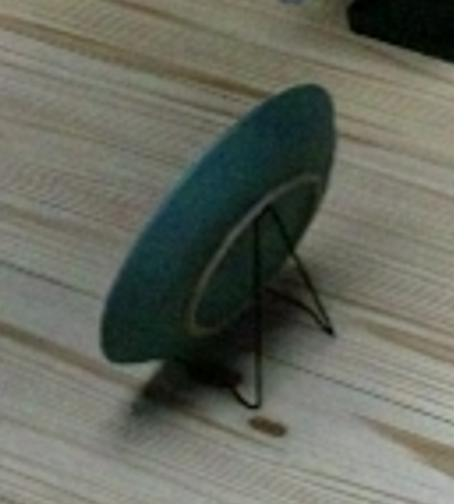

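Request:
execute_actions([
  [[0,0,0,0,0,0,0,-0.754,-0.576,-0.696,0,-0.754,-0.576,-0.696,0,-0.754,-0.576,-0.696,-0.714,-0.678,-0.226,-0.168,0.4,-0.6,0.032,0.0175,-0.045,0,0,0,0,-0.068,-0.576,-0.696,0,-0.068,-0.576,-0.696,0,-0.068,-0.576,-0.696,0.571,-0.678,-0.226,-0.168,0.4,-0.4]],
  [[0,0,0,0,0,0,0,-0.754,-0.576,-0.696,0,-0.754,-0.576,-0.696,0,-0.754,-0.576,-0.696,-0.714,-0.678,-0.226,-0.168,0.4,-0.6,0,0,-0.055,0,0,0,0,-0.068,-0.576,-0.696,0,-0.068,-0.576,-0.696,0,-0.068,-0.576,-0.696,0.571,-0.678,-0.226,-0.168,0.4,-0.4]],
], cameras=["cam_high", "cam_right_wrist"])

Request:
zoom_image(camera="cam_high", region=[190, 90, 320, 240])

Scene clock: 155.60 s.
left_arm: end_effector_position=(+0.5757, +0.0549, +0.3657) hand_goal=(+0.000, -0.754, -0.576, -0.696, +0.000, -0.754, -0.576, -0.696, +0.000, -0.754, -0.576, -0.696, -0.714, -0.678, -0.226, -0.168) hand_measured=(-0.002, -0.758, -0.576, -0.696, -0.002, -0.758, -0.576, -0.696, -0.002, -0.758, -0.576, -0.696, -0.716, -0.678, -0.226, -0.168) hand_current_ma=(+0, +0, +0, +0, +0, +0, +0, +0, +0, +0, +0, +0, +0, +0, +0, +0) hand_state=(goal, goal, goal, goal, goal, goal, goal, goal, goal, goal, goal, goal, goal, goal, goal, goal) hand_current_limit=0.40 hand_speed=-0.60 end_effector_quat_wxyz=(+0.749, +0.335, +0.558, -0.123) | right_arm: end_effector_position=(+0.3306, +0.1295, +0.3094) hand_goal=(+0.000, -0.068, -0.576, -0.696, +0.000, -0.068, -0.576, -0.696, +0.000, -0.068, -0.576, -0.696, +0.570, -0.678, -0.226, -0.168) hand_measured=(-0.002, -0.066, -0.576, -0.696, -0.002, -0.066, -0.576, -0.696, -0.002, -0.066, -0.576, -0.696, +0.566, -0.678, -0.224, -0.168) hand_current_ma=(-1, +3, +0, +0, -1, +3, +0, +0, -1, +2, +0, +0, -7, +1, +4, +0) hand_state=(goal, goal, goal, goal, goal, goal, goal, goal, goal, goal, goal, goal, goal, goal, goal, goal) hand_current_limit=0.40 hand_speed=-0.40 end_effector_quat_wxyz=(-0.552, +0.818, +0.094, +0.130)
Joint positions: left_arm=[0.248 1.356 0.79 0.825 0.935 -1.404] | right_arm=[0.003 1.085 1.155 -1.34 -1.188 1.548]
Joint torques (N m): left_arm=[1.79 -11.99 9.2 1.37 -0.15 0.13] | right_arm=[-0.56 -6.77 9.84 1.01 -0.85 0.13]
Heat: left arm: hottest elbow 39 °C; right arm: hottest elbow 41 °C.
Hand target: left_arm +0.5699, +0.0573, +0.3624; +0.747, +0.335, +0.561, -0.120 | right_arm +0.3314, +0.1331, +0.3108; -0.552, +0.818, +0.099, +0.131
Off the commanded pose: left_arm 0.007 m, 1 deg | right_arm 0.004 m, 1 deg.
Step readings (end_effector_position of left_arm | right_arm):
0: (+0.5757, +0.0549, +0.3657) | (+0.3023, +0.1253, +0.3527)
1: (+0.5757, +0.0549, +0.3657) | (+0.3024, +0.1253, +0.3526)
2: (+0.5757, +0.0549, +0.3657) | (+0.3033, +0.1253, +0.3526)
4: (+0.5757, +0.0549, +0.3657) | (+0.3101, +0.1254, +0.3527)
8: (+0.5757, +0.0549, +0.3657) | (+0.3240, +0.1271, +0.3502)
15: (+0.5757, +0.0549, +0.3657) | (+0.3288, +0.1297, +0.3462)
16: (+0.5757, +0.0549, +0.3657) | (+0.3290, +0.1297, +0.3458)
17: (+0.5757, +0.0549, +0.3657) | (+0.3298, +0.1297, +0.3444)
19: (+0.5757, +0.0549, +0.3657) | (+0.3306, +0.1297, +0.3353)
23: (+0.5757, +0.0549, +0.3657) | (+0.3274, +0.1295, +0.3135)
30: (+0.5757, +0.0549, +0.3657) | (+0.3301, +0.1295, +0.3092)
Images, in order (width x height): cam_high 672x504, cam_right_wrist 672x504.

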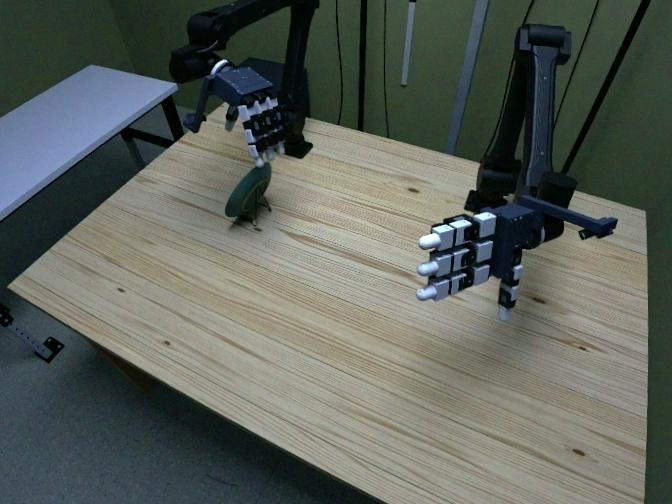

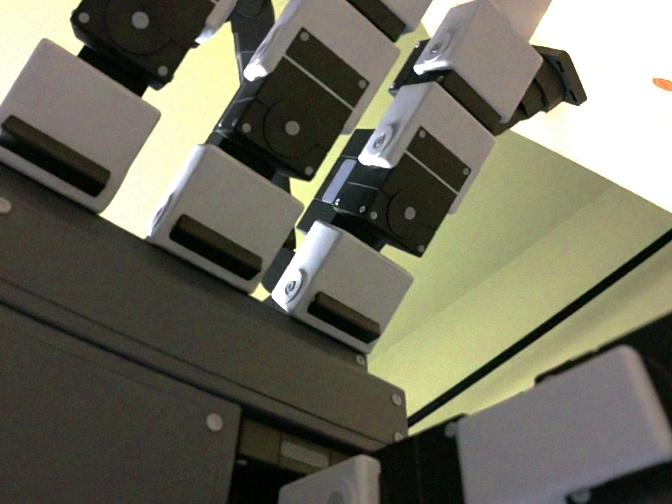

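Scaled by 3.360 from the camera's 672x504 image, which has a finer 960x720 frame.

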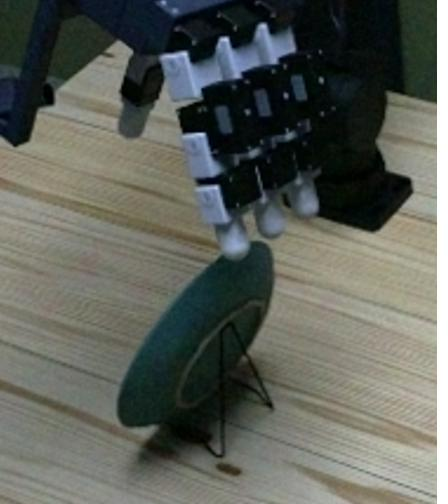

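Request:
execute_actions([
  [[0,0,0,0,0,0,0,-0.754,-0.576,-0.696,0,-0.754,-0.576,-0.696,0,-0.754,-0.576,-0.696,-0.714,-0.678,-0.226,-0.168,0.4,-0.6,-0.01,0.0075,-0.04,0,0,0,0,-0.068,-0.576,-0.696,0,-0.068,-0.576,-0.696,0,-0.068,-0.576,-0.696,0.571,-0.678,-0.226,-0.168,0.4,-0.4]],
  [[0,0,0,0,0,0,0,-0.754,-0.576,-0.696,0,-0.754,-0.576,-0.696,0,-0.754,-0.576,-0.696,-0.714,-0.678,-0.226,-0.168,0.4,-0.6,-0.005,0.003,-0.045,0,0,0,0,-0.068,-0.576,-0.696,0,-0.068,-0.576,-0.696,0,-0.068,-0.576,-0.696,0.571,-0.678,-0.226,-0.168,0.4,-0.4]],
  [[0,0,0,0,0,0,0,-0.754,-0.576,-0.696,0,-0.754,-0.576,-0.696,0,-0.754,-0.576,-0.696,-0.714,-0.678,-0.226,-0.168,0.4,-0.6,0,0,-0.045,0,0,0,0,-0.068,-0.576,-0.696,0,-0.068,-0.576,-0.696,0,-0.068,-0.576,-0.696,0.571,-0.678,-0.226,-0.168,0.4,-0.4]],
], cameras=["cam_high", "cam_right_wrist"])

Request:
zoom_image(camera="cam_high", region=[190, 110, 320, 240])

Scene clock: 171.23 s.
left_arm: end_effector_position=(+0.5757, +0.0549, +0.3657) hand_goal=(+0.000, -0.754, -0.576, -0.696, +0.000, -0.754, -0.576, -0.696, +0.000, -0.754, -0.576, -0.696, -0.714, -0.678, -0.226, -0.168) hand_measured=(-0.002, -0.758, -0.576, -0.696, -0.002, -0.758, -0.576, -0.696, -0.002, -0.758, -0.576, -0.696, -0.716, -0.678, -0.226, -0.168) hand_current_ma=(+0, +0, +0, +0, +0, +0, +0, +0, +0, +0, +0, +0, +0, +0, +0, +0) hand_state=(goal, goal, goal, goal, goal, goal, goal, goal, goal, goal, goal, goal, goal, goal, goal, goal) hand_current_limit=0.40 hand_speed=-0.60 end_effector_quat_wxyz=(+0.749, +0.335, +0.558, -0.123) | right_arm: end_effector_position=(+0.3216, +0.1359, +0.2311) hand_goal=(+0.000, -0.068, -0.576, -0.696, +0.000, -0.068, -0.576, -0.696, +0.000, -0.068, -0.576, -0.696, +0.570, -0.678, -0.226, -0.168) hand_measured=(-0.002, -0.066, -0.576, -0.696, -0.002, -0.066, -0.576, -0.696, -0.002, -0.066, -0.576, -0.696, +0.566, -0.678, -0.224, -0.168) hand_current_ma=(-1, +3, +0, +0, -1, +3, +0, +0, -1, +2, +0, +0, -7, +1, +4, +0) hand_state=(goal, goal, goal, goal, goal, goal, goal, goal, goal, goal, goal, goal, goal, goal, goal, goal) hand_current_limit=0.40 hand_speed=-0.40 end_effector_quat_wxyz=(-0.552, +0.818, +0.094, +0.129)
Joint positions: left_arm=[0.248 1.356 0.79 0.825 0.935 -1.404] | right_arm=[0.024 1.058 0.929 -1.093 -1.181 1.602]
Joint torques (N m): left_arm=[1.49 -12.1 9.25 1.42 -0.13 0.16] | right_arm=[-1.03 -6.83 9.76 1.05 -0.81 0.09]
Heat: left arm: hottest elbow 39 °C; right arm: hottest elbow 41 °C.
Hand target: left_arm +0.5699, +0.0573, +0.3624; +0.747, +0.335, +0.561, -0.120 | right_arm +0.3223, +0.1394, +0.2328; -0.552, +0.818, +0.099, +0.131
Off the commanded pose: left_arm 0.007 m, 1 deg | right_arm 0.004 m, 1 deg.
Step readings (end_effector_position of left_arm | right_arm):
0: (+0.5757, +0.0549, +0.3657) | (+0.3306, +0.1295, +0.3094)
1: (+0.5757, +0.0549, +0.3657) | (+0.3307, +0.1295, +0.3092)
2: (+0.5757, +0.0549, +0.3657) | (+0.3311, +0.1298, +0.3080)
4: (+0.5757, +0.0549, +0.3657) | (+0.3310, +0.1308, +0.3019)
8: (+0.5757, +0.0549, +0.3657) | (+0.3259, +0.1333, +0.2849)
15: (+0.5757, +0.0549, +0.3657) | (+0.3265, +0.1344, +0.2817)
16: (+0.5757, +0.0549, +0.3657) | (+0.3266, +0.1344, +0.2820)
17: (+0.5757, +0.0549, +0.3657) | (+0.3270, +0.1345, +0.2812)
19: (+0.5757, +0.0549, +0.3657) | (+0.3265, +0.1346, +0.2762)
23: (+0.5757, +0.0549, +0.3657) | (+0.3215, +0.1354, +0.2601)
30: (+0.5757, +0.0549, +0.3657) | (+0.3224, +0.1359, +0.2558)
31: (+0.5757, +0.0549, +0.3657) | (+0.3227, +0.1360, +0.2557)
32: (+0.5757, +0.0549, +0.3657) | (+0.3234, +0.1360, +0.2547)
34: (+0.5757, +0.0549, +0.3657) | (+0.3238, +0.1360, +0.2493)
38: (+0.5757, +0.0549, +0.3657) | (+0.3196, +0.1359, +0.2342)
45: (+0.5757, +0.0549, +0.3657) | (+0.3211, +0.1359, +0.2310)
Images, in order (width x height): cam_high 672x504, cam_right_wrist 672x504.

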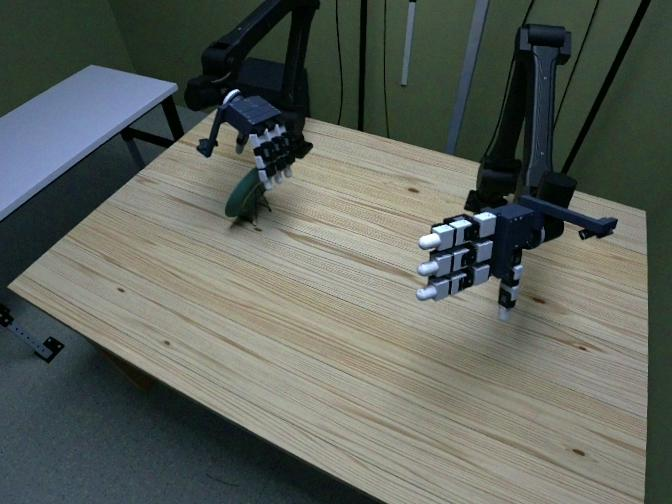

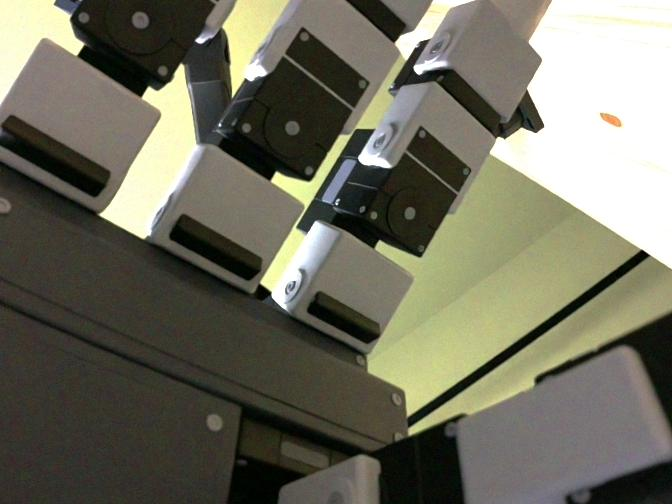

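Scaled by 3.877 from the camera's 672x504 image, which has a finer 960x720 frame.

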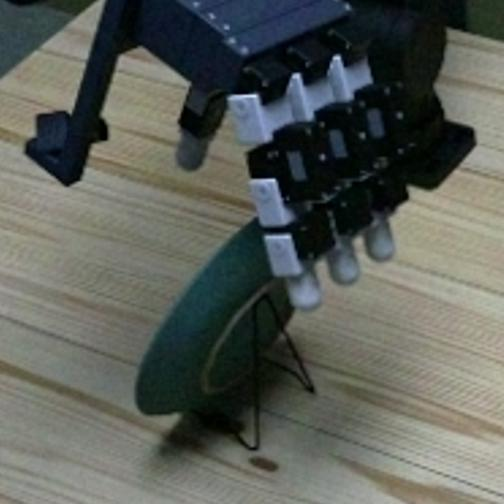

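Request:
execute_actions([
  [[0,0,0,0,0,0,0,-0.754,-0.576,-0.696,0,-0.754,-0.576,-0.696,0,-0.754,-0.576,-0.696,-0.714,-0.678,-0.226,-0.168,0.4,-0.6,0,0,-0.045,0,0,0,0,-0.068,-0.576,-0.696,0,-0.068,-0.576,-0.696,0,-0.068,-0.576,-0.696,0.571,-0.678,-0.226,-0.168,0.4,-0.4]],
  [[0,0,0,0,0,0,0,-0.754,-0.576,-0.696,0,-0.754,-0.576,-0.696,0,-0.754,-0.576,-0.696,-0.714,-0.678,-0.226,-0.168,0.4,-0.6,0,0,-0.03,0,0,0,0,-0.068,-0.576,-0.696,0,-0.068,-0.576,-0.696,0,-0.068,-0.576,-0.696,0.571,-0.678,-0.226,-0.168,0.4,-0.4]],
], cameras=["cam_high", "cam_right_wrist"])

Request:
zoom_image(camera="cam_high", region=[190, 110, 320, 240])

Scene clock: 178.97 s.
left_arm: end_effector_position=(+0.5757, +0.0549, +0.3657) hand_goal=(+0.000, -0.754, -0.576, -0.696, +0.000, -0.754, -0.576, -0.696, +0.000, -0.754, -0.576, -0.696, -0.714, -0.678, -0.226, -0.168) hand_measured=(-0.002, -0.758, -0.576, -0.696, -0.002, -0.758, -0.576, -0.696, -0.002, -0.758, -0.576, -0.696, -0.716, -0.678, -0.226, -0.168) hand_current_ma=(+0, +0, +0, +0, +0, +0, +0, +0, +0, +0, +0, +0, +0, +0, +0, +0) hand_state=(goal, goal, goal, goal, goal, goal, goal, goal, goal, goal, goal, goal, goal, goal, goal, goal) hand_current_limit=0.40 hand_speed=-0.60 end_effector_quat_wxyz=(+0.749, +0.335, +0.558, -0.123) | right_arm: end_effector_position=(+0.3205, +0.1359, +0.1901) hand_goal=(+0.000, -0.068, -0.576, -0.696, +0.000, -0.068, -0.576, -0.696, +0.000, -0.068, -0.576, -0.696, +0.570, -0.678, -0.226, -0.168) hand_measured=(-0.002, -0.066, -0.576, -0.696, -0.002, -0.066, -0.576, -0.696, -0.002, -0.066, -0.576, -0.696, +0.566, -0.678, -0.224, -0.168) hand_current_ma=(-1, +3, +0, +0, -1, +3, +0, +0, -1, +2, +0, +0, -7, +1, +4, +0) hand_state=(goal, goal, goal, goal, goal, goal, goal, goal, goal, goal, goal, goal, goal, goal, goal, goal) hand_current_limit=0.40 hand_speed=-0.40 end_effector_quat_wxyz=(-0.552, +0.817, +0.097, +0.134)
Joint positions: left_arm=[0.248 1.356 0.79 0.825 0.935 -1.404] | right_arm=[0.024 1.07 0.825 -0.964 -1.181 1.602]
Joint torques (N m): left_arm=[1.32 -12.16 9.22 1.33 -0.13 0.14] | right_arm=[-0.85 -5.77 9.66 1.14 -0.8 0.1]
Heat: left arm: hottest elbow 39 °C; right arm: hottest elbow 41 °C.
Hand target: left_arm +0.5699, +0.0573, +0.3624; +0.747, +0.335, +0.561, -0.120 | right_arm +0.3223, +0.1394, +0.1878; -0.552, +0.818, +0.099, +0.131
Off the commanded pose: left_arm 0.007 m, 1 deg | right_arm 0.005 m, 0 deg.
Step readings (end_effector_position of left_arm | right_arm):
0: (+0.5757, +0.0549, +0.3657) | (+0.3216, +0.1359, +0.2312)
1: (+0.5757, +0.0549, +0.3657) | (+0.3216, +0.1359, +0.2310)
2: (+0.5757, +0.0549, +0.3657) | (+0.3221, +0.1359, +0.2300)
4: (+0.5757, +0.0549, +0.3657) | (+0.3225, +0.1360, +0.2246)
8: (+0.5757, +0.0549, +0.3657) | (+0.3179, +0.1358, +0.2106)
15: (+0.5757, +0.0549, +0.3657) | (+0.3197, +0.1359, +0.2078)
16: (+0.5757, +0.0549, +0.3657) | (+0.3201, +0.1359, +0.2079)
17: (+0.5757, +0.0549, +0.3657) | (+0.3206, +0.1359, +0.2073)
19: (+0.5757, +0.0549, +0.3657) | (+0.3212, +0.1359, +0.2040)
23: (+0.5757, +0.0549, +0.3657) | (+0.3190, +0.1359, +0.1941)
30: (+0.5757, +0.0549, +0.3657) | (+0.3201, +0.1359, +0.1900)
Images, in order (width x height): cam_high 672x504, cam_right_wrist 672x504.

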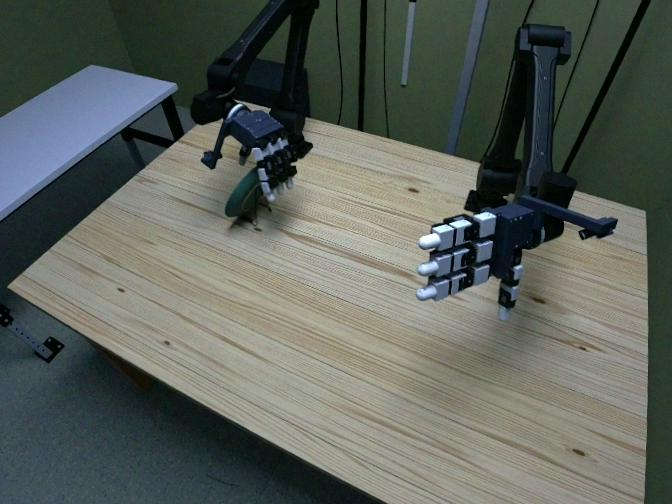

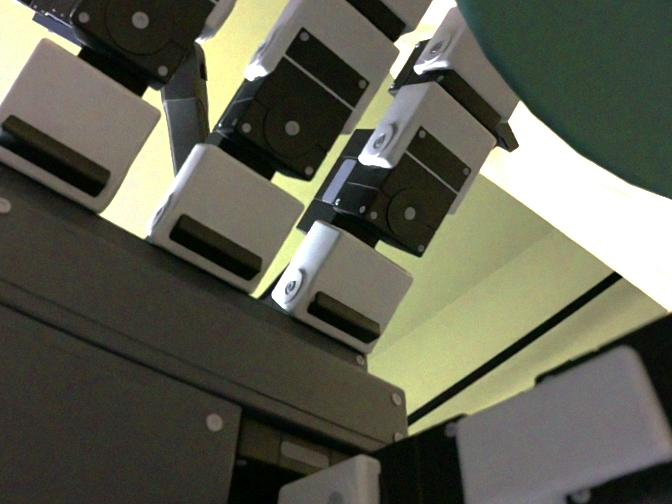

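Scaled by 3.877 from the camera's 672x504 image, which has a finer 960x720 frame.

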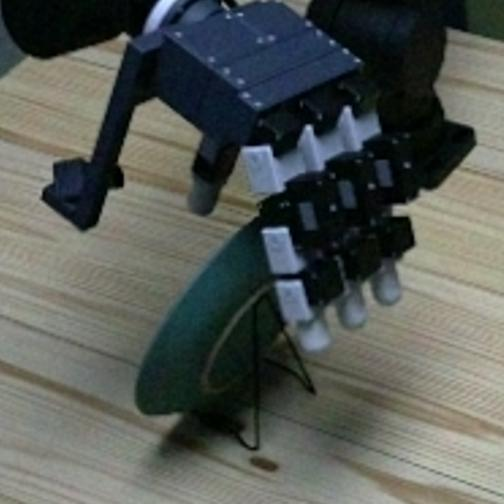

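Request:
execute_actions([
  [[0,0,0,0,0,0,0,-0.754,-0.576,-0.696,0,-0.754,-0.576,-0.696,0,-0.754,-0.576,-0.696,-0.714,-0.678,-0.226,-0.168,0.4,-0.6,0,0,-0.022,0,0,0,0,-0.068,-0.576,-0.696,0,-0.068,-0.576,-0.696,0,-0.068,-0.576,-0.696,0.571,-0.678,-0.226,-0.168,0.4,-0.4]],
  [[0,0,0,0,0,0,0,-0.754,-0.576,-0.696,0,-0.754,-0.576,-0.696,0,-0.754,-0.576,-0.696,-0.714,-0.678,-0.226,-0.168,0.4,-0.6,0,0,0,0,0,0,0,0,-0.576,-0.97,0,0,-0.576,-0.97,0,0,-0.576,-0.97,0.857,-0.678,-0.1,-0.492,0.4,-0.6]],
], cameras=["cam_high", "cam_right_wrist"])

Request:
zoom_image(camera="cam_high", region=[200, 110, 310, 240])

Scene clock: 184.73 s.
left_arm: end_effector_position=(+0.5757, +0.0549, +0.3657) hand_goal=(+0.000, -0.754, -0.576, -0.696, +0.000, -0.754, -0.576, -0.696, +0.000, -0.754, -0.576, -0.696, -0.714, -0.678, -0.226, -0.168) hand_measured=(-0.002, -0.758, -0.576, -0.696, -0.002, -0.758, -0.576, -0.696, -0.002, -0.758, -0.576, -0.696, -0.716, -0.678, -0.226, -0.168) hand_current_ma=(+0, +0, +0, +0, +0, +0, +0, +0, +0, +0, +0, +0, +0, +0, +0, +0) hand_state=(goal, goal, goal, goal, goal, goal, goal, goal, goal, goal, goal, goal, goal, goal, goal, goal) hand_current_limit=0.40 hand_speed=-0.60 end_effector_quat_wxyz=(+0.749, +0.335, +0.558, -0.123) | right_arm: end_effector_position=(+0.3205, +0.1361, +0.1773) hand_goal=(+0.000, +0.000, -0.576, -0.970, +0.000, +0.000, -0.576, -0.970, +0.000, +0.000, -0.576, -0.970, +0.856, -0.678, -0.100, -0.492) hand_measured=(-0.002, +0.002, -0.576, -0.968, -0.002, +0.000, -0.576, -0.966, -0.002, +0.000, -0.576, -0.966, +0.846, -0.678, -0.100, -0.488) hand_current_ma=(-1, +1, +0, +4, -1, +1, +0, +5, -1, +1, +0, +5, -22, +1, -1, +7) hand_state=(goal, goal, goal, goal, goal, goal, goal, goal, goal, goal, goal, goal, goal, goal, goal, goal) hand_current_limit=0.40 hand_speed=-0.60 end_effector_quat_wxyz=(-0.551, +0.818, +0.097, +0.134)
Joint positions: left_arm=[0.248 1.356 0.79 0.825 0.935 -1.404] | right_arm=[0.025 1.08 0.798 -0.926 -1.18 1.603]
Joint torques (N m): left_arm=[1.85 -11.75 9.16 1.37 -0.13 0.15] | right_arm=[-1.03 -5.6 9.51 1.24 -0.82 0.09]
Heat: left arm: hottest elbow 39 °C; right arm: hottest elbow 40 °C.
Hand target: left_arm +0.5699, +0.0573, +0.3624; +0.747, +0.335, +0.561, -0.120 | right_arm +0.3224, +0.1395, +0.1747; -0.552, +0.818, +0.099, +0.131
Off the commanded pose: left_arm 0.007 m, 1 deg | right_arm 0.005 m, 0 deg.
Step readings (end_effector_position of left_arm | right_arm):
0: (+0.5757, +0.0549, +0.3657) | (+0.3204, +0.1359, +0.1901)
1: (+0.5757, +0.0549, +0.3657) | (+0.3205, +0.1359, +0.1901)
2: (+0.5757, +0.0549, +0.3657) | (+0.3209, +0.1359, +0.1898)
4: (+0.5757, +0.0549, +0.3657) | (+0.3214, +0.1359, +0.1876)
8: (+0.5757, +0.0549, +0.3657) | (+0.3199, +0.1359, +0.1805)
15: (+0.5757, +0.0549, +0.3657) | (+0.3205, +0.1359, +0.1774)
16: (+0.5757, +0.0549, +0.3657) | (+0.3206, +0.1359, +0.1774)
17: (+0.5757, +0.0549, +0.3657) | (+0.3205, +0.1360, +0.1774)
19: (+0.5757, +0.0549, +0.3657) | (+0.3205, +0.1361, +0.1773)
23: (+0.5757, +0.0549, +0.3657) | (+0.3205, +0.1361, +0.1773)
30: (+0.5757, +0.0549, +0.3657) | (+0.3205, +0.1361, +0.1773)
Images, in order (width x height): cam_high 672x504, cam_right_wrist 672x504.

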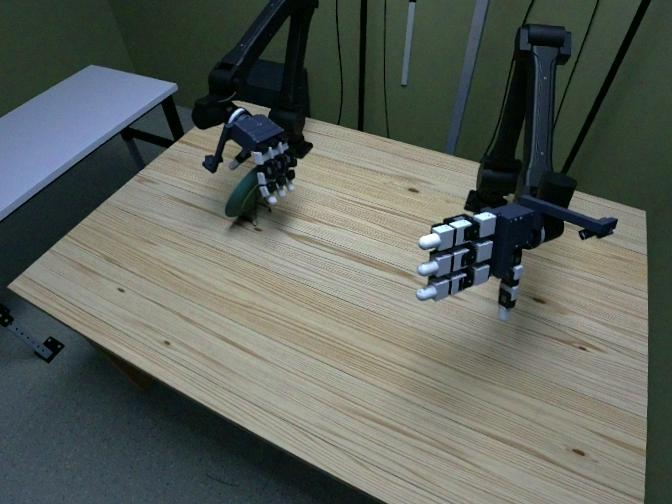

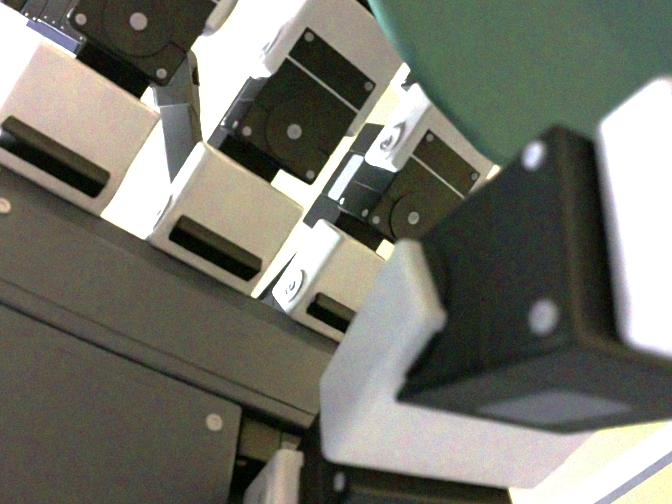

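Scaled by 3.877 from the camera's 672x504 image, which has a finer 960x720 frame.

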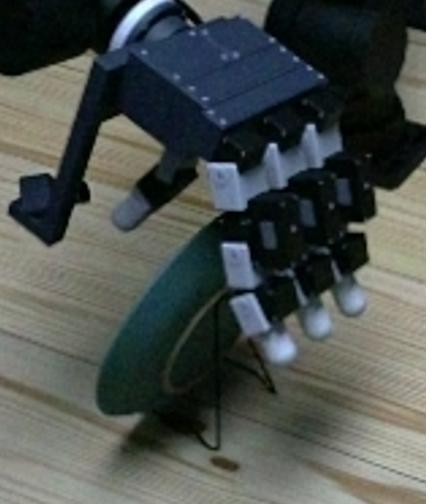

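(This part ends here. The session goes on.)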